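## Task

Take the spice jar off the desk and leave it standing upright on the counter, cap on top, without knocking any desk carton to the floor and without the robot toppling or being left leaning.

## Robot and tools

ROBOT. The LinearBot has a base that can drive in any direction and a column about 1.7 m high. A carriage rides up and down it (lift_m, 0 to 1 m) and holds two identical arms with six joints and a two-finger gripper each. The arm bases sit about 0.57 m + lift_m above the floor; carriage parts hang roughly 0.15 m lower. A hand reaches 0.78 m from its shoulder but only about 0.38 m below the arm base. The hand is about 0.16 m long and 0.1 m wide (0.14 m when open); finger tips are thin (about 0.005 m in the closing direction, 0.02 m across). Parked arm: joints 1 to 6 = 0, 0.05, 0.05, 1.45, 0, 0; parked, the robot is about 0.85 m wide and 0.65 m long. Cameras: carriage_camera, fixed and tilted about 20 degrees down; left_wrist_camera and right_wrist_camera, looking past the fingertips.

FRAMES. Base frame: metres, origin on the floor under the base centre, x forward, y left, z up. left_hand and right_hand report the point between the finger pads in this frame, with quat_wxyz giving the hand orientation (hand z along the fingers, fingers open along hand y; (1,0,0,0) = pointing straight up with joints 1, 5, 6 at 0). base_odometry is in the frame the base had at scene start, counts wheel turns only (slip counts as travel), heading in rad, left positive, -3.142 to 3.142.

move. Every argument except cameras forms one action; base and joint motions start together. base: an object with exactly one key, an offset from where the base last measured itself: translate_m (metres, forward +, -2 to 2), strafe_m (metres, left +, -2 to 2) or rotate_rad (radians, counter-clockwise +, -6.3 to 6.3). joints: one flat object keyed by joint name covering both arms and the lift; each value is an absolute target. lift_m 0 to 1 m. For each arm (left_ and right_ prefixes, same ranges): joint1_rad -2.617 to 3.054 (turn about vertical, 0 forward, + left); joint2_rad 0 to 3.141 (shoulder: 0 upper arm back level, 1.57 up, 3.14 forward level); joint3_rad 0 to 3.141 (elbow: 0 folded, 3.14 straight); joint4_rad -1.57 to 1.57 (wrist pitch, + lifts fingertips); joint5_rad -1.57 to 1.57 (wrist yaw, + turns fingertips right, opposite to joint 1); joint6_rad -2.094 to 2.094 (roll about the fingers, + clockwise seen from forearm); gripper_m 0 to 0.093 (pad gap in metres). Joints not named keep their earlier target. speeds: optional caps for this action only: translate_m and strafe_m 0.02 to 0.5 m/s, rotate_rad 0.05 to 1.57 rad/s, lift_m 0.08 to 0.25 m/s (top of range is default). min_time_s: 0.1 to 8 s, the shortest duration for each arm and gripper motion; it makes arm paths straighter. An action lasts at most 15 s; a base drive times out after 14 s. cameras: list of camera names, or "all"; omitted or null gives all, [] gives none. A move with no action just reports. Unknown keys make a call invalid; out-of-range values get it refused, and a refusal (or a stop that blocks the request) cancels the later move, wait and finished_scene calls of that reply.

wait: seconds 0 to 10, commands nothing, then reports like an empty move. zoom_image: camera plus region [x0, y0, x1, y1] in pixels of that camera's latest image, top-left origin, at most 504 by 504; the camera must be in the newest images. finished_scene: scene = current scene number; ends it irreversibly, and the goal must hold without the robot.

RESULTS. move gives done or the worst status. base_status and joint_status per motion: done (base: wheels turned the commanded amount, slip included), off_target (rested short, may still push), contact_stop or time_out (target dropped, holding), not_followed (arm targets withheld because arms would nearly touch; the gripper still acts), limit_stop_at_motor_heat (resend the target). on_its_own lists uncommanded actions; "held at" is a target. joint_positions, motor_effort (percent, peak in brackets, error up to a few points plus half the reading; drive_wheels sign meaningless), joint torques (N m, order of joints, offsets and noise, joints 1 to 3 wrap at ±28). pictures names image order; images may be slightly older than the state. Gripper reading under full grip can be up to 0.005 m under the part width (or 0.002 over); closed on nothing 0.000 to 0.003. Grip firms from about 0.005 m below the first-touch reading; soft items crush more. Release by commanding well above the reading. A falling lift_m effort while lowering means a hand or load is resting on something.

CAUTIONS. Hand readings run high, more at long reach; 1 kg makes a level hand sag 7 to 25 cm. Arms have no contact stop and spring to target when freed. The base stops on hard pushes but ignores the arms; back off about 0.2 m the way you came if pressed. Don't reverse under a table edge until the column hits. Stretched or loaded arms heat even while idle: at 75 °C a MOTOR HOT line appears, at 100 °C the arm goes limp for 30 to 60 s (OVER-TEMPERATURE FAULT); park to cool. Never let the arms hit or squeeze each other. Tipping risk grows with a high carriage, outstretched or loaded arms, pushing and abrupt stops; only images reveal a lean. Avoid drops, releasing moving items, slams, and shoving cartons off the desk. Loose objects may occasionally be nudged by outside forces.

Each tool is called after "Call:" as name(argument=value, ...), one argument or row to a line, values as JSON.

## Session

Call:
move(
  cameras=["carriage_camera"],
)

Scene clock: 0.00 s.
Joint torques (N m): no reading
base_odometry: x=+0.000 y=+0.000 heading=+0.000
base_status: not commanded
joint_positions: lift_m=+0.300 left_joint1_rad=-0.017 left_joint2_rad=+0.038 left_joint3_rad=+0.047 left_joint4_rad=+1.430 left_joint5_rad=+0.018 left_joint6_rad=-0.006 left_gripper_m=+0.09396 right_joint1_rad=-0.013 right_joint2_rad=+0.048 right_joint3_rad=+0.042 right_joint4_rad=+1.441 right_joint5_rad=+0.022 right_joint6_rad=-0.023 right_gripper_m=+0.09396
joint_status: not commanded
motor_effort: lift_m=+30 drive_wheels=+1
left_hand: x=+0.2657 y=+0.3054 z=+1.2839 quat_wxyz=(+0.998, +0.009, +0.066, -0.012) (m; base frame)
right_hand: x=+0.2676 y=-0.3133 z=+1.2826 quat_wxyz=(+0.997, +0.011, +0.068, -0.019) (m; base frame)
pictures: carriage_camera
Images, in order (width x height): carriage_camera 504x504.

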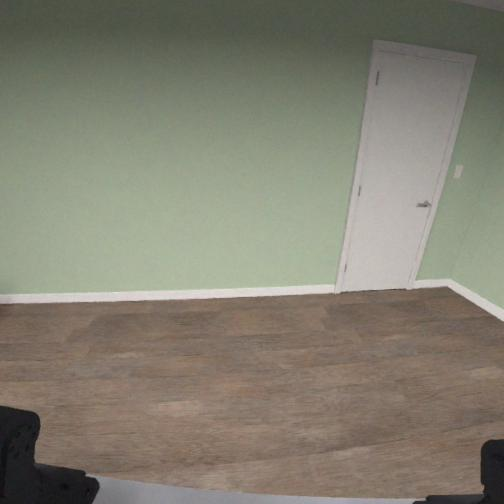

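Call:
move(
  base={"rotate_rad": -1.4},
  joints={"lift_m": 0.9},
  cameras=["carriage_camera"],
)

Scene clock: 7.03 s.
Joint torques (N m): left_arm=[0.53 4.36 5.9 -0.2 -0.14 -0.04] | right_arm=[-0.03 4.36 7.06 -0.12 -0.01 -0.12]
move: done
base_odometry: x=+0.000 y=+0.000 heading=-1.399
base_status: done
joint_positions: lift_m=+0.900 left_joint1_rad=-0.017 left_joint2_rad=+0.038 left_joint3_rad=+0.047 left_joint4_rad=+1.429 left_joint5_rad=+0.018 left_joint6_rad=-0.006 left_gripper_m=+0.09397 right_joint1_rad=-0.013 right_joint2_rad=+0.048 right_joint3_rad=+0.042 right_joint4_rad=+1.441 right_joint5_rad=+0.022 right_joint6_rad=-0.023 right_gripper_m=+0.09397
joint_status: all done
motor_effort: lift_m=+31(38) drive_wheels=+6(18)
left_hand: x=+0.2658 y=+0.3054 z=+1.8838 quat_wxyz=(+0.998, +0.009, +0.066, -0.012) (m; base frame)
right_hand: x=+0.2676 y=-0.3133 z=+1.8825 quat_wxyz=(+0.997, +0.011, +0.068, -0.019) (m; base frame)
pictures: carriage_camera
Images, in order (width x height): carriage_camera 504x504.

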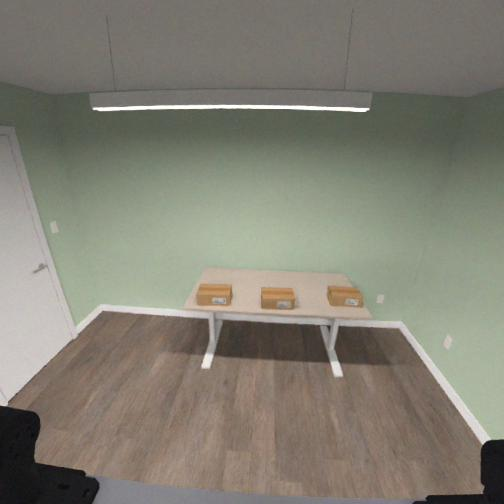

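Call:
move(
  base={"translate_m": 0.9},
  joints={"lift_m": 0.99},
  cameras=["carriage_camera"],
)

Call:
zoom_image(
  camera="carriage_camera",
  region=[100, 300, 480, 504],
)

Scene clock: 17.20 s.
Joint torques (N m): left_arm=[0.54 4.36 6.02 -0.16 -0.13 -0.06] | right_arm=[-0.05 4.33 7.04 -0.08 -0.02 -0.12]
move: done
base_odometry: x=+0.152 y=-0.887 heading=-1.401
base_status: done
joint_positions: lift_m=+0.990 left_joint1_rad=-0.017 left_joint2_rad=+0.038 left_joint3_rad=+0.047 left_joint4_rad=+1.429 left_joint5_rad=+0.018 left_joint6_rad=-0.006 left_gripper_m=+0.09397 right_joint1_rad=-0.013 right_joint2_rad=+0.048 right_joint3_rad=+0.042 right_joint4_rad=+1.438 right_joint5_rad=+0.022 right_joint6_rad=-0.023 right_gripper_m=+0.09397
joint_status: all done
motor_effort: lift_m=+31(37) drive_wheels=-9(23)
left_hand: x=+0.2659 y=+0.3054 z=+1.9737 quat_wxyz=(+0.998, +0.009, +0.066, -0.012) (m; base frame)
right_hand: x=+0.2684 y=-0.3133 z=+1.9724 quat_wxyz=(+0.997, +0.011, +0.069, -0.019) (m; base frame)
pictures: carriage_camera
Images, in order (width x height): carriage_camera 504x504.

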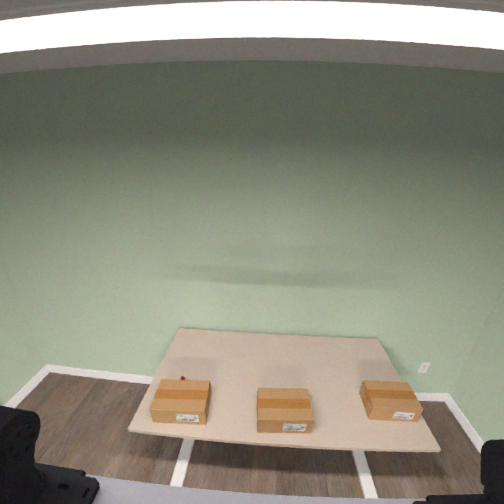

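Scaled by 1.326 from the camera's 504x504 image, which has a finer 720x720 frame.

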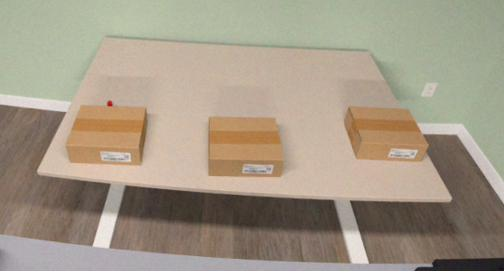

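Call:
move(
  base={"strafe_m": 0.71},
  cameras=[],
)

Call:
move(
  base={"translate_m": 0.345},
  joints={"lift_m": 0.6, "right_joint1_rad": -0.04, "right_joint2_rad": 2.70, "right_joint3_rad": 1.95, "right_joint4_rad": -0.887, "right_joint5_rad": 0, "right_joint6_rad": 0},
  speeds={"translate_m": 0.25},
  min_time_s=1.8,
  cameras=["carriage_camera", "right_wrist_camera"],
)

Scene clock: 38.97 s.
Joint torques (N m): left_arm=[0.68 4.36 5.93 -0.19 -0.14 -0.05] | right_arm=[-0.01 4.37 7.04 -0.09 -0.01 -0.12]
move: done
base_odometry: x=+0.852 y=-0.767 heading=-1.401
base_status: done
joint_positions: lift_m=+0.990 left_joint1_rad=-0.018 left_joint2_rad=+0.038 left_joint3_rad=+0.047 left_joint4_rad=+1.428 left_joint5_rad=+0.018 left_joint6_rad=-0.006 left_gripper_m=+0.09397 right_joint1_rad=-0.013 right_joint2_rad=+0.048 right_joint3_rad=+0.042 right_joint4_rad=+1.438 right_joint5_rad=+0.022 right_joint6_rad=-0.023 right_gripper_m=+0.09397
joint_status: not commanded
motor_effort: lift_m=+31(31) drive_wheels=-7(12)
left_hand: x=+0.2660 y=+0.3054 z=+1.9737 quat_wxyz=(+0.998, +0.009, +0.067, -0.012) (m; base frame)
right_hand: x=+0.2684 y=-0.3133 z=+1.9724 quat_wxyz=(+0.997, +0.011, +0.069, -0.019) (m; base frame)
pictures: none
No camera images: "cameras" was empty.

Scene clock: 41.63 s.
Joint torques (N m): left_arm=[0.62 4.31 5.96 -0.2 -0.13 -0.05] | right_arm=[-0.7 -15.35 7.68 0 -0.11 0.03]
move: done
base_odometry: x=+0.911 y=-1.107 heading=-1.400
base_status: done
joint_positions: lift_m=+0.600 left_joint1_rad=-0.018 left_joint2_rad=+0.038 left_joint3_rad=+0.047 left_joint4_rad=+1.428 left_joint5_rad=+0.018 left_joint6_rad=-0.006 left_gripper_m=+0.09397 right_joint1_rad=-0.032 right_joint2_rad=+2.711 right_joint3_rad=+1.933 right_joint4_rad=-0.869 right_joint5_rad=+0.012 right_joint6_rad=-0.014 right_gripper_m=+0.09397
joint_status: all done
motor_effort: lift_m=+28(29) drive_wheels=-10(14)
left_hand: x=+0.2660 y=+0.3054 z=+1.5840 quat_wxyz=(+0.998, +0.009, +0.067, -0.012) (m; base frame)
right_hand: x=+0.6901 y=-0.3257 z=+1.0038 quat_wxyz=(-0.039, +0.009, +0.999, -0.005) (m; base frame)
pictures: carriage_camera, right_wrist_camera
Images, in order (width x height): carriage_camera 504x504, right_wrist_camera 504x504.

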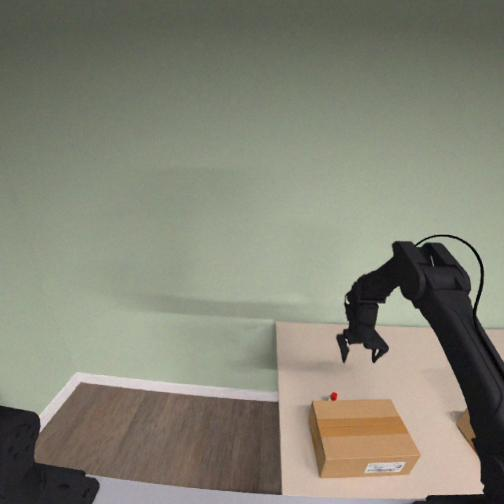

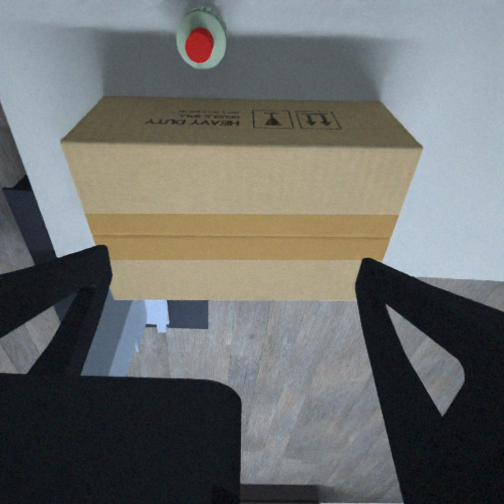

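Call:
move(
  joints={"lift_m": 0.5, "right_joint1_rad": 0.048, "right_joint2_rad": 2.768, "right_joint3_rad": 2.10, "right_joint4_rad": -0.95},
  min_time_s=0.7,
  cameras=["carriage_camera", "right_wrist_camera"],
)

Scene clock: 56.93 s.
Joint torques (N m): left_arm=[0.64 4.26 5.91 -0.19 -0.13 -0.05] | right_arm=[-0.46 -15.49 8.31 0.05 -0.08 0.02]
move: done
base_odometry: x=+0.911 y=-1.107 heading=-1.400
base_status: not commanded
joint_positions: lift_m=+0.500 left_joint1_rad=-0.018 left_joint2_rad=+0.038 left_joint3_rad=+0.047 left_joint4_rad=+1.428 left_joint5_rad=+0.018 left_joint6_rad=-0.006 left_gripper_m=+0.09397 right_joint1_rad=+0.053 right_joint2_rad=+2.775 right_joint3_rad=+2.079 right_joint4_rad=-0.933 right_joint5_rad=+0.009 right_joint6_rad=-0.013 right_gripper_m=+0.09397
joint_status: all done
motor_effort: lift_m=+28(28) drive_wheels=-7(10)
left_hand: x=+0.2660 y=+0.3054 z=+1.4840 quat_wxyz=(+0.998, +0.009, +0.067, -0.012) (m; base frame)
right_hand: x=+0.7109 y=-0.2853 z=+0.9063 quat_wxyz=(-0.029, -0.033, +0.999, -0.005) (m; base frame)
pictures: carriage_camera, right_wrist_camera
Images, in order (width x height): carriage_camera 504x504, right_wrist_camera 504x504.

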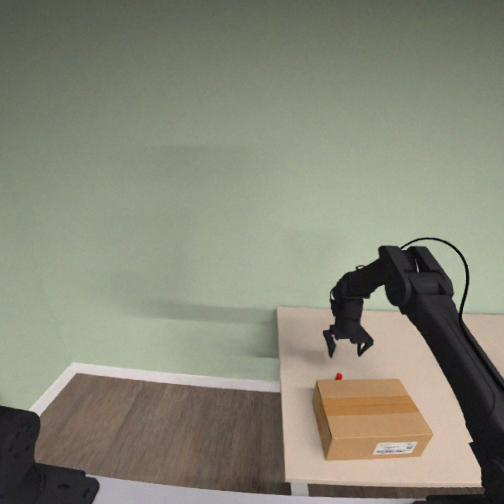

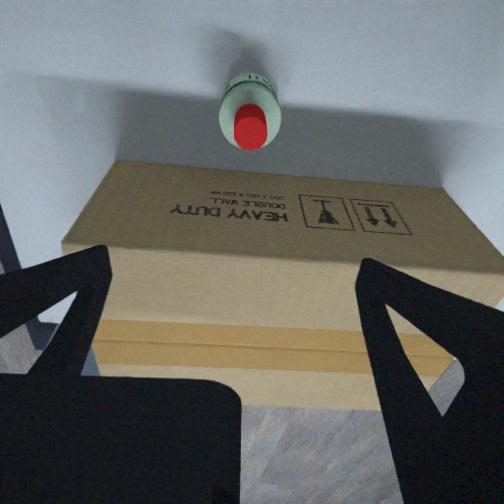

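Call:
move(
  joints={"lift_m": 0.425, "right_joint1_rad": 0.044},
  speeds={"lift_m": 0.15},
  cameras=["carriage_camera", "right_wrist_camera"],
)

Call:
zoom_image(
  camera="carriage_camera",
  region=[280, 280, 420, 420],
)

Scene clock: 70.93 s.
Joint torques (N m): left_arm=[0.62 4.33 5.67 -0.19 -0.12 -0.05] | right_arm=[-0.65 -15.73 7.75 0.09 -0.07 0.01]
move: done
base_odometry: x=+0.911 y=-1.107 heading=-1.400
base_status: not commanded
joint_positions: lift_m=+0.425 left_joint1_rad=-0.018 left_joint2_rad=+0.038 left_joint3_rad=+0.047 left_joint4_rad=+1.428 left_joint5_rad=+0.018 left_joint6_rad=-0.006 left_gripper_m=+0.09397 right_joint1_rad=+0.051 right_joint2_rad=+2.778 right_joint3_rad=+2.086 right_joint4_rad=-0.940 right_joint5_rad=+0.009 right_joint6_rad=-0.013 right_gripper_m=+0.09397
joint_status: all done
motor_effort: lift_m=+28(29) drive_wheels=-8(11)
left_hand: x=+0.2660 y=+0.3054 z=+1.4090 quat_wxyz=(+0.998, +0.009, +0.067, -0.012) (m; base frame)
right_hand: x=+0.7108 y=-0.2859 z=+0.8314 quat_wxyz=(-0.031, -0.032, +0.999, -0.005) (m; base frame)
pictures: carriage_camera, right_wrist_camera
Images, in order (width x height): carriage_camera 504x504, right_wrist_camera 504x504.

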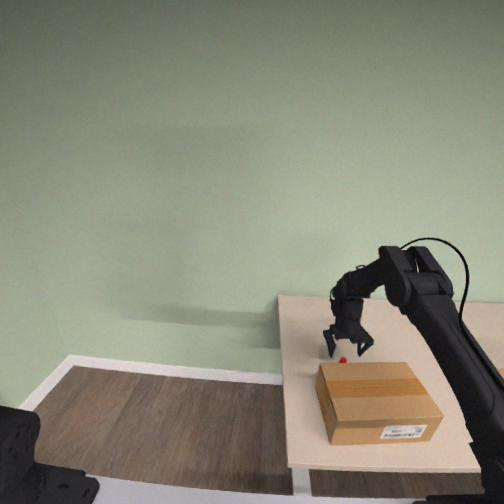

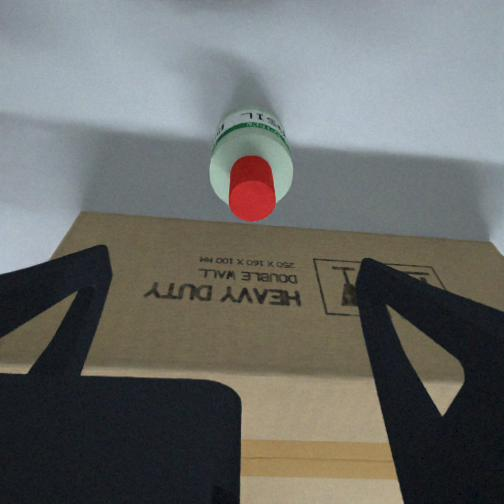

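Scaled by 3.600 from the camera's 504x504 image, which has a finer 720x720 frame.

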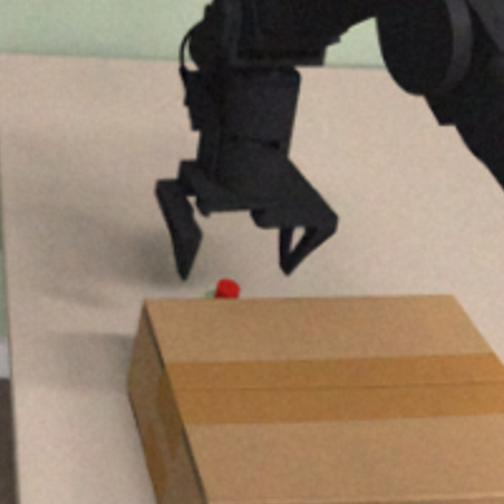

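Call:
move(
  joints={"lift_m": 0.36, "right_joint1_rad": 0.035},
  speeds={"lift_m": 0.1},
  cameras=["right_wrist_camera"],
)

Scene clock: 87.47 s.
Joint torques (N m): left_arm=[0.59 4.31 5.91 -0.2 -0.14 -0.06] | right_arm=[-0.64 -15.82 7.45 0.1 -0.08 0.01]
move: done
base_odometry: x=+0.911 y=-1.107 heading=-1.400
base_status: not commanded
joint_positions: lift_m=+0.360 left_joint1_rad=-0.018 left_joint2_rad=+0.038 left_joint3_rad=+0.047 left_joint4_rad=+1.428 left_joint5_rad=+0.018 left_joint6_rad=-0.006 left_gripper_m=+0.09397 right_joint1_rad=+0.042 right_joint2_rad=+2.779 right_joint3_rad=+2.088 right_joint4_rad=-0.941 right_joint5_rad=+0.009 right_joint6_rad=-0.013 right_gripper_m=+0.09397
joint_status: all done
motor_effort: lift_m=+28(28) drive_wheels=+5(10)
left_hand: x=+0.2660 y=+0.3054 z=+1.3440 quat_wxyz=(+0.998, +0.009, +0.067, -0.012) (m; base frame)
right_hand: x=+0.7112 y=-0.2904 z=+0.7664 quat_wxyz=(-0.031, -0.028, +0.999, -0.005) (m; base frame)
pictures: right_wrist_camera
Images, in order (width x height): right_wrist_camera 504x504.

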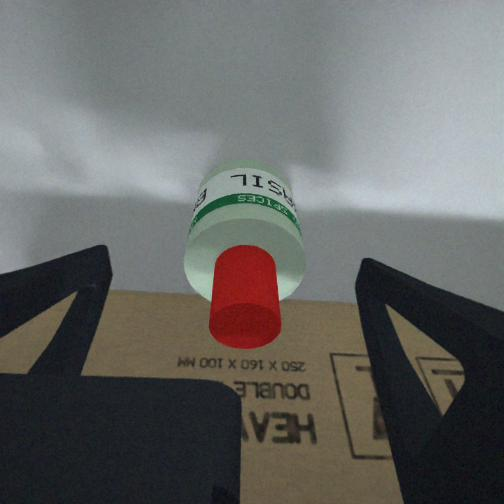

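Call:
move(
  joints={"lift_m": 0.344},
  speeds={"lift_m": 0.08},
  cameras=[],
)

Call:
move(
  joints={"right_gripper_m": 0.034},
  min_time_s=1.0,
  cameras=["right_wrist_camera"],
)

Scene clock: 108.63 s.
Joint torques (N m): left_arm=[0.58 4.27 5.86 -0.23 -0.13 -0.05] | right_arm=[-0.64 -15.9 7.39 0.12 -0.09 0.01]
move: done
base_odometry: x=+0.911 y=-1.107 heading=-1.400
base_status: not commanded
joint_positions: lift_m=+0.344 left_joint1_rad=-0.018 left_joint2_rad=+0.038 left_joint3_rad=+0.047 left_joint4_rad=+1.428 left_joint5_rad=+0.018 left_joint6_rad=-0.006 left_gripper_m=+0.09397 right_joint1_rad=+0.042 right_joint2_rad=+2.779 right_joint3_rad=+2.089 right_joint4_rad=-0.943 right_joint5_rad=+0.009 right_joint6_rad=-0.013 right_gripper_m=+0.09397
joint_status: all done
motor_effort: lift_m=+27(28) drive_wheels=-8(10)
left_hand: x=+0.2660 y=+0.3054 z=+1.3281 quat_wxyz=(+0.998, +0.009, +0.067, -0.012) (m; base frame)
right_hand: x=+0.7111 y=-0.2905 z=+0.7507 quat_wxyz=(-0.031, -0.028, +0.999, -0.005) (m; base frame)
pictures: none
No camera images: "cameras" was empty.

Scene clock: 109.93 s.
Joint torques (N m): left_arm=[0.68 4.34 5.9 -0.21 -0.14 -0.05] | right_arm=[-0.66 -15.84 7.34 0.13 -0.07 0]
move: off_target
base_odometry: x=+0.911 y=-1.107 heading=-1.400
base_status: not commanded
joint_positions: lift_m=+0.344 left_joint1_rad=-0.018 left_joint2_rad=+0.038 left_joint3_rad=+0.047 left_joint4_rad=+1.428 left_joint5_rad=+0.018 left_joint6_rad=-0.006 left_gripper_m=+0.09397 right_joint1_rad=+0.042 right_joint2_rad=+2.779 right_joint3_rad=+2.089 right_joint4_rad=-0.943 right_joint5_rad=+0.009 right_joint6_rad=-0.013 right_gripper_m=+0.03828
joint_status: right_gripper_m off_target (ended at +0.03831, target +0.03400)
motor_effort: lift_m=+27(28) drive_wheels=+5(9)
left_hand: x=+0.2660 y=+0.3054 z=+1.3281 quat_wxyz=(+0.998, +0.009, +0.067, -0.012) (m; base frame)
right_hand: x=+0.7111 y=-0.2905 z=+0.7507 quat_wxyz=(-0.031, -0.027, +0.999, -0.005) (m; base frame)
pictures: right_wrist_camera
Images, in order (width x height): right_wrist_camera 504x504.

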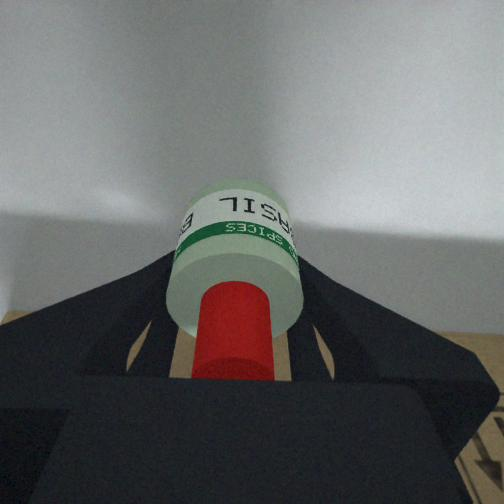

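Call:
move(
  joints={"lift_m": 0.63},
  speeds={"lift_m": 0.18},
  cameras=["right_wrist_camera"],
)

Call:
move(
  base={"translate_m": -1.0},
  speeds={"translate_m": 0.45},
  cameras=[],
)

Call:
move(
  base={"rotate_rad": 3.14},
  speeds={"rotate_rad": 1.3},
  cameras=["carriage_camera"],
)

Call:
move(
  base={"translate_m": 0.9},
  speeds={"translate_m": 0.45},
  cameras=["carriage_camera", "right_wrist_camera"],
)

Scene clock: 130.77 s.
Joint torques (N m): left_arm=[0.66 4.3 5.7 -0.19 -0.14 -0.04] | right_arm=[-0.66 -16.08 7.31 0.13 -0.07 0.03]
move: done
base_odometry: x=+0.911 y=-1.107 heading=-1.400
base_status: not commanded
joint_positions: lift_m=+0.630 left_joint1_rad=-0.018 left_joint2_rad=+0.038 left_joint3_rad=+0.047 left_joint4_rad=+1.428 left_joint5_rad=+0.018 left_joint6_rad=-0.006 left_gripper_m=+0.09397 right_joint1_rad=+0.042 right_joint2_rad=+2.782 right_joint3_rad=+2.089 right_joint4_rad=-0.944 right_joint5_rad=+0.009 right_joint6_rad=-0.013 right_gripper_m=+0.03827
joint_status: all done
motor_effort: lift_m=+31(38) drive_wheels=+6(10)
left_hand: x=+0.2660 y=+0.3054 z=+1.6137 quat_wxyz=(+0.998, +0.009, +0.067, -0.012) (m; base frame)
right_hand: x=+0.7104 y=-0.2905 z=+1.0353 quat_wxyz=(-0.032, -0.027, +0.999, -0.005) (m; base frame)
pictures: right_wrist_camera
Images, in order (width x height): right_wrist_camera 504x504.

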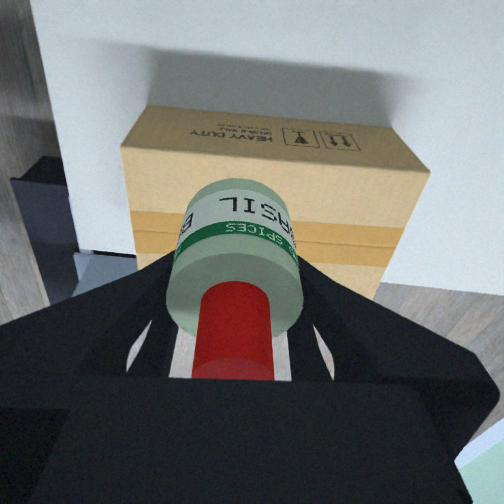

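Scene clock: 135.10 s.
Joint torques (N m): left_arm=[0.61 4.3 5.89 -0.18 -0.14 -0.06] | right_arm=[-0.55 -16.06 7.35 0.13 -0.07 0.01]
move: done
base_odometry: x=+0.741 y=-0.122 heading=-1.400
base_status: done
joint_positions: lift_m=+0.630 left_joint1_rad=-0.018 left_joint2_rad=+0.038 left_joint3_rad=+0.047 left_joint4_rad=+1.427 left_joint5_rad=+0.018 left_joint6_rad=-0.006 left_gripper_m=+0.09397 right_joint1_rad=+0.041 right_joint2_rad=+2.782 right_joint3_rad=+2.089 right_joint4_rad=-0.944 right_joint5_rad=+0.009 right_joint6_rad=-0.013 right_gripper_m=+0.03827
joint_status: not commanded
motor_effort: lift_m=+31(31) drive_wheels=-3(16)
left_hand: x=+0.2663 y=+0.3053 z=+1.6137 quat_wxyz=(+0.998, +0.009, +0.067, -0.012) (m; base frame)
right_hand: x=+0.7103 y=-0.2908 z=+1.0353 quat_wxyz=(-0.033, -0.027, +0.999, -0.005) (m; base frame)
pictures: none
No camera images: "cameras" was empty.

Scene clock: 139.43 s.
Joint torques (N m): left_arm=[0.61 4.31 5.96 -0.17 -0.13 -0.04] | right_arm=[-0.18 -16.02 7.35 0.11 -0.06 0]
move: done
base_odometry: x=+0.741 y=-0.122 heading=+1.740
base_status: done
joint_positions: lift_m=+0.630 left_joint1_rad=-0.018 left_joint2_rad=+0.038 left_joint3_rad=+0.047 left_joint4_rad=+1.427 left_joint5_rad=+0.018 left_joint6_rad=-0.006 left_gripper_m=+0.09398 right_joint1_rad=+0.036 right_joint2_rad=+2.782 right_joint3_rad=+2.089 right_joint4_rad=-0.940 right_joint5_rad=+0.008 right_joint6_rad=-0.013 right_gripper_m=+0.03827
joint_status: not commanded
motor_effort: lift_m=+31(31) drive_wheels=+6(17)
left_hand: x=+0.2663 y=+0.3054 z=+1.6137 quat_wxyz=(+0.998, +0.009, +0.067, -0.012) (m; base frame)
right_hand: x=+0.7113 y=-0.2931 z=+1.0352 quat_wxyz=(-0.031, -0.025, +0.999, -0.004) (m; base frame)
pictures: carriage_camera
Images, in order (width x height): carriage_camera 504x504.

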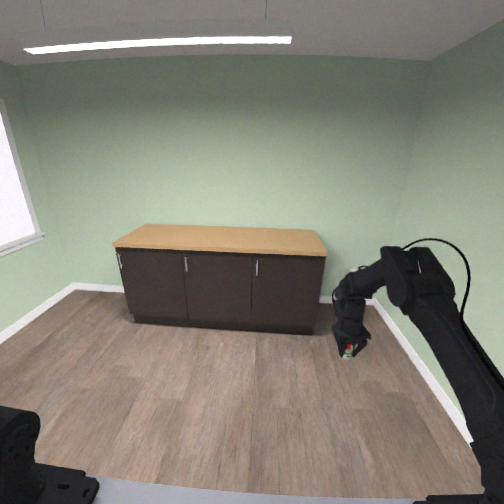

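Scene clock: 143.53 s.
Joint torques (N m): left_arm=[0.65 4.3 5.89 -0.17 -0.14 -0.05] | right_arm=[-0.16 -16.06 7.39 0.12 -0.07 0.01]
move: done
base_odometry: x=+0.588 y=+0.765 heading=+1.741
base_status: done
joint_positions: lift_m=+0.630 left_joint1_rad=-0.018 left_joint2_rad=+0.038 left_joint3_rad=+0.047 left_joint4_rad=+1.427 left_joint5_rad=+0.018 left_joint6_rad=-0.006 left_gripper_m=+0.09398 right_joint1_rad=+0.036 right_joint2_rad=+2.782 right_joint3_rad=+2.089 right_joint4_rad=-0.942 right_joint5_rad=+0.008 right_joint6_rad=-0.013 right_gripper_m=+0.03827
joint_status: not commanded
motor_effort: lift_m=+31(31) drive_wheels=-11(25)
left_hand: x=+0.2664 y=+0.3054 z=+1.6137 quat_wxyz=(+0.998, +0.009, +0.067, -0.012) (m; base frame)
right_hand: x=+0.7108 y=-0.2931 z=+1.0353 quat_wxyz=(-0.032, -0.025, +0.999, -0.004) (m; base frame)
pictures: carriage_camera, right_wrist_camera
Images, in order (width x height): carriage_camera 504x504, right_wrist_camera 504x504.

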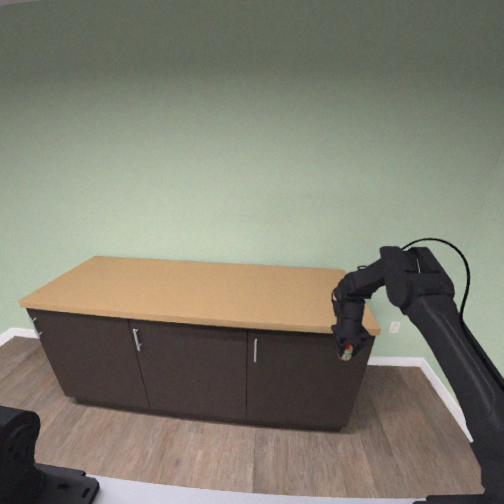

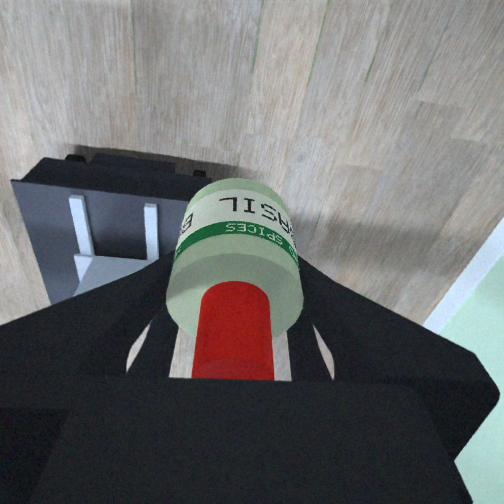

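Call:
move(
  base={"translate_m": 0.42},
  speeds={"translate_m": 0.3},
  cameras=[],
)

Call:
move(
  joints={"lift_m": 0.552},
  speeds={"lift_m": 0.12},
  cameras=["carriage_camera"],
)

Call:
move(
  joints={"lift_m": 0.54},
  speeds={"lift_m": 0.08},
  cameras=[],
)

Call:
move(
  joints={"lift_m": 0.533},
  speeds={"lift_m": 0.08},
  cameras=["carriage_camera", "right_wrist_camera"],
)

Scene clock: 159.13 s.
Joint torques (N m): left_arm=[0.64 4.26 5.82 -0.2 -0.12 -0.06] | right_arm=[-0.16 -16.09 7.36 0.13 -0.08 0.01]
move: done
base_odometry: x=+0.516 y=+1.179 heading=+1.742
base_status: done
joint_positions: lift_m=+0.630 left_joint1_rad=-0.018 left_joint2_rad=+0.038 left_joint3_rad=+0.047 left_joint4_rad=+1.429 left_joint5_rad=+0.018 left_joint6_rad=-0.006 left_gripper_m=+0.09398 right_joint1_rad=+0.036 right_joint2_rad=+2.782 right_joint3_rad=+2.089 right_joint4_rad=-0.945 right_joint5_rad=+0.008 right_joint6_rad=-0.013 right_gripper_m=+0.03827
joint_status: not commanded
motor_effort: lift_m=+31(31) drive_wheels=-9(22)
left_hand: x=+0.2659 y=+0.3054 z=+1.6137 quat_wxyz=(+0.998, +0.009, +0.066, -0.012) (m; base frame)
right_hand: x=+0.7102 y=-0.2931 z=+1.0353 quat_wxyz=(-0.033, -0.025, +0.999, -0.004) (m; base frame)
pictures: none
No camera images: "cameras" was empty.

Scene clock: 160.20 s.
Joint torques (N m): left_arm=[0.58 4.26 5.97 -0.21 -0.14 -0.05] | right_arm=[-0.17 -16.12 7.19 0.14 -0.06 0.01]
move: done
base_odometry: x=+0.516 y=+1.179 heading=+1.742
base_status: not commanded
joint_positions: lift_m=+0.552 left_joint1_rad=-0.018 left_joint2_rad=+0.038 left_joint3_rad=+0.047 left_joint4_rad=+1.429 left_joint5_rad=+0.018 left_joint6_rad=-0.006 left_gripper_m=+0.09398 right_joint1_rad=+0.036 right_joint2_rad=+2.782 right_joint3_rad=+2.090 right_joint4_rad=-0.945 right_joint5_rad=+0.008 right_joint6_rad=-0.013 right_gripper_m=+0.03827
joint_status: all done
motor_effort: lift_m=+28(29) drive_wheels=+6(12)
left_hand: x=+0.2658 y=+0.3054 z=+1.5360 quat_wxyz=(+0.998, +0.009, +0.066, -0.012) (m; base frame)
right_hand: x=+0.7106 y=-0.2931 z=+0.9579 quat_wxyz=(-0.032, -0.025, +0.999, -0.004) (m; base frame)
pictures: carriage_camera
Images, in order (width x height): carriage_camera 504x504.

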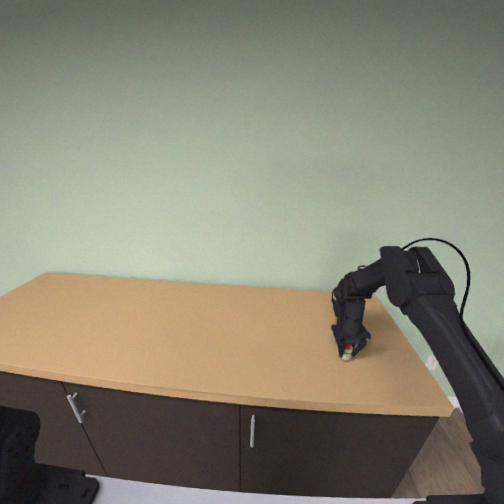

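Scene clock: 160.70 s.
Joint torques (N m): left_arm=[0.68 4.31 5.87 -0.27 -0.13 -0.04] | right_arm=[-0.12 -16.09 7.24 0.15 -0.07 0]
move: done
base_odometry: x=+0.516 y=+1.179 heading=+1.742
base_status: not commanded
joint_positions: lift_m=+0.540 left_joint1_rad=-0.018 left_joint2_rad=+0.038 left_joint3_rad=+0.047 left_joint4_rad=+1.429 left_joint5_rad=+0.018 left_joint6_rad=-0.006 left_gripper_m=+0.09398 right_joint1_rad=+0.036 right_joint2_rad=+2.782 right_joint3_rad=+2.090 right_joint4_rad=-0.947 right_joint5_rad=+0.008 right_joint6_rad=-0.013 right_gripper_m=+0.03827
joint_status: all done
motor_effort: lift_m=+28(29) drive_wheels=-11(11)
left_hand: x=+0.2658 y=+0.3054 z=+1.5240 quat_wxyz=(+0.998, +0.009, +0.066, -0.012) (m; base frame)
right_hand: x=+0.7099 y=-0.2931 z=+0.9457 quat_wxyz=(-0.034, -0.025, +0.999, -0.004) (m; base frame)
pictures: none
No camera images: "cameras" was empty.

Scene clock: 161.20 s.
Joint torques (N m): left_arm=[0.64 4.36 5.87 -0.19 -0.12 -0.04] | right_arm=[-0.17 -15.94 6.9 0.17 -0.07 0.01]
move: done
base_odometry: x=+0.516 y=+1.179 heading=+1.742
base_status: not commanded
joint_positions: lift_m=+0.533 left_joint1_rad=-0.018 left_joint2_rad=+0.038 left_joint3_rad=+0.047 left_joint4_rad=+1.429 left_joint5_rad=+0.018 left_joint6_rad=-0.006 left_gripper_m=+0.09398 right_joint1_rad=+0.036 right_joint2_rad=+2.780 right_joint3_rad=+2.094 right_joint4_rad=-0.945 right_joint5_rad=+0.008 right_joint6_rad=-0.012 right_gripper_m=+0.03827
joint_status: all done
motor_effort: lift_m=+26(28) drive_wheels=-9(11)
left_hand: x=+0.2658 y=+0.3054 z=+1.5172 quat_wxyz=(+0.998, +0.009, +0.066, -0.012) (m; base frame)
right_hand: x=+0.7121 y=-0.2930 z=+0.9406 quat_wxyz=(-0.030, -0.024, +0.999, -0.004) (m; base frame)
pictures: carriage_camera, right_wrist_camera
Images, in order (width x height): carriage_camera 504x504, right_wrist_camera 504x504.

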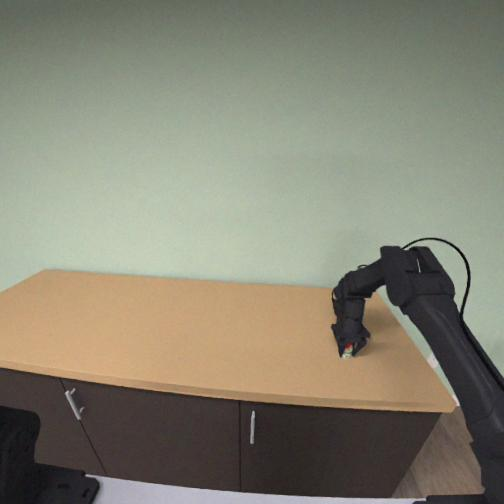

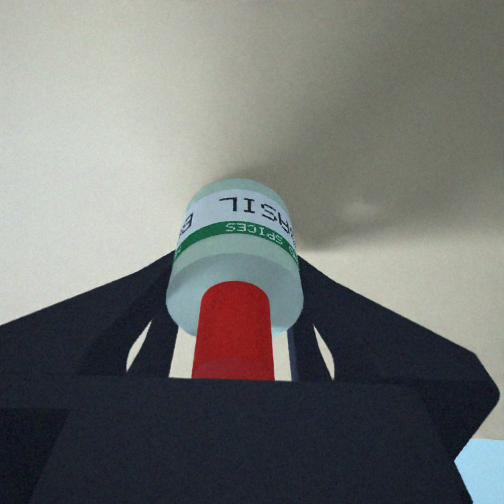

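Call:
move(
  joints={"lift_m": 0.529},
  speeds={"lift_m": 0.08},
  cameras=[],
)

Call:
move(
  joints={"right_gripper_m": 0.09},
  min_time_s=1.5,
  cameras=["carriage_camera", "right_wrist_camera"],
)

Scene clock: 166.40 s.
Joint torques (N m): left_arm=[0.65 4.3 5.91 -0.24 -0.13 -0.05] | right_arm=[-0.16 -15.45 6.8 0.26 -0.06 0]
move: done
base_odometry: x=+0.516 y=+1.179 heading=+1.742
base_status: not commanded
joint_positions: lift_m=+0.529 left_joint1_rad=-0.018 left_joint2_rad=+0.038 left_joint3_rad=+0.047 left_joint4_rad=+1.429 left_joint5_rad=+0.018 left_joint6_rad=-0.006 left_gripper_m=+0.09398 right_joint1_rad=+0.036 right_joint2_rad=+2.775 right_joint3_rad=+2.095 right_joint4_rad=-0.955 right_joint5_rad=+0.008 right_joint6_rad=-0.012 right_gripper_m=+0.03827
joint_status: all done
motor_effort: lift_m=+26(27) drive_wheels=-11(12)
left_hand: x=+0.2658 y=+0.3054 z=+1.5132 quat_wxyz=(+0.998, +0.009, +0.066, -0.012) (m; base frame)
right_hand: x=+0.7115 y=-0.2930 z=+0.9393 quat_wxyz=(-0.032, -0.024, +0.999, -0.004) (m; base frame)
pictures: none
No camera images: "cameras" was empty.

Scene clock: 168.20 s.
Joint torques (N m): left_arm=[0.64 4.31 5.9 -0.21 -0.14 -0.05] | right_arm=[-0.14 -15.47 6.75 0.26 -0.07 0]
move: done
base_odometry: x=+0.516 y=+1.179 heading=+1.742
base_status: not commanded
joint_positions: lift_m=+0.529 left_joint1_rad=-0.018 left_joint2_rad=+0.038 left_joint3_rad=+0.047 left_joint4_rad=+1.429 left_joint5_rad=+0.018 left_joint6_rad=-0.006 left_gripper_m=+0.09398 right_joint1_rad=+0.036 right_joint2_rad=+2.775 right_joint3_rad=+2.095 right_joint4_rad=-0.955 right_joint5_rad=+0.008 right_joint6_rad=-0.012 right_gripper_m=+0.08993
joint_status: all done
motor_effort: lift_m=+26(26) drive_wheels=+6(11)
left_hand: x=+0.2658 y=+0.3054 z=+1.5132 quat_wxyz=(+0.998, +0.009, +0.066, -0.012) (m; base frame)
right_hand: x=+0.7115 y=-0.2930 z=+0.9393 quat_wxyz=(-0.032, -0.024, +0.999, -0.004) (m; base frame)
pictures: carriage_camera, right_wrist_camera
Images, in order (width x height): carriage_camera 504x504, right_wrist_camera 504x504.

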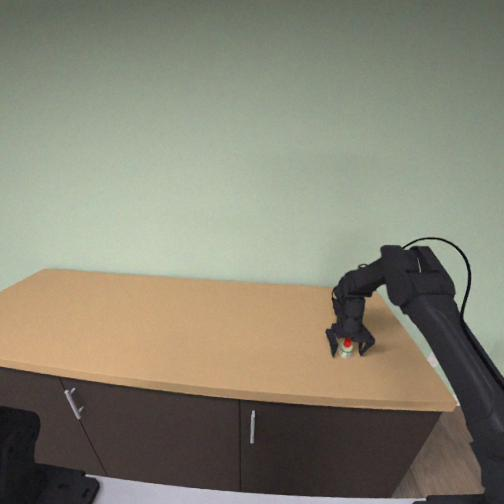

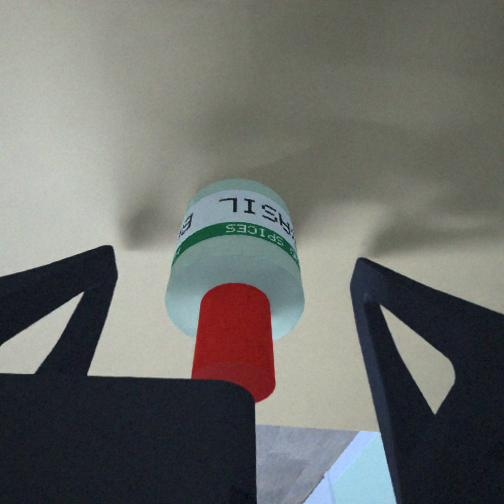

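Standing. Raise clear and check.

Call:
move(
  joints={"lift_m": 0.68},
  speeds={"lift_m": 0.12},
  cameras=["carriage_camera", "right_wrist_camera"],
)

Scene clock: 173.17 s.
Joint torques (N m): left_arm=[0.5 4.33 5.87 -0.21 -0.14 -0.05] | right_arm=[-0.14 -15.69 6.83 0.25 -0.07 -0.01]
move: done
base_odometry: x=+0.516 y=+1.179 heading=+1.742
base_status: not commanded
joint_positions: lift_m=+0.680 left_joint1_rad=-0.018 left_joint2_rad=+0.038 left_joint3_rad=+0.047 left_joint4_rad=+1.429 left_joint5_rad=+0.018 left_joint6_rad=-0.006 left_gripper_m=+0.09398 right_joint1_rad=+0.036 right_joint2_rad=+2.777 right_joint3_rad=+2.095 right_joint4_rad=-0.955 right_joint5_rad=+0.008 right_joint6_rad=-0.012 right_gripper_m=+0.08993
joint_status: all done
motor_effort: lift_m=+31(37) drive_wheels=+8(11)
left_hand: x=+0.2658 y=+0.3054 z=+1.6638 quat_wxyz=(+0.998, +0.009, +0.066, -0.012) (m; base frame)
right_hand: x=+0.7109 y=-0.2931 z=+1.0887 quat_wxyz=(-0.033, -0.024, +0.999, -0.004) (m; base frame)
pictures: carriage_camera, right_wrist_camera
Images, in order (width x height): carriage_camera 504x504, right_wrist_camera 504x504.

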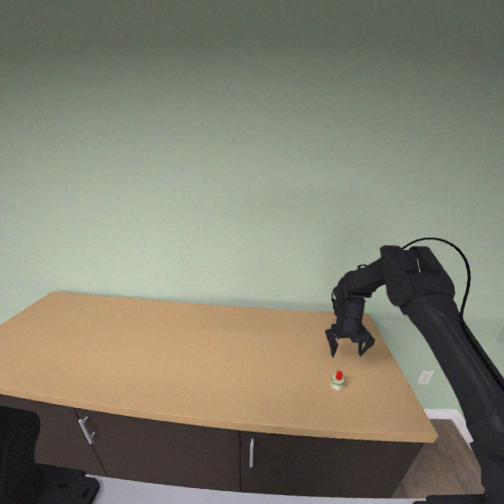

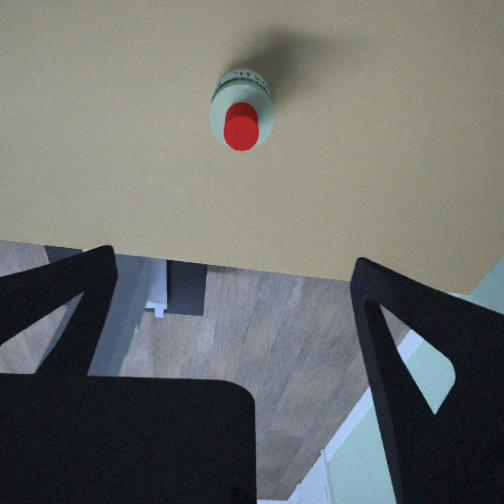

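Call:
finished_scene(
  scene=3,
)

The scene is finished: the task was done.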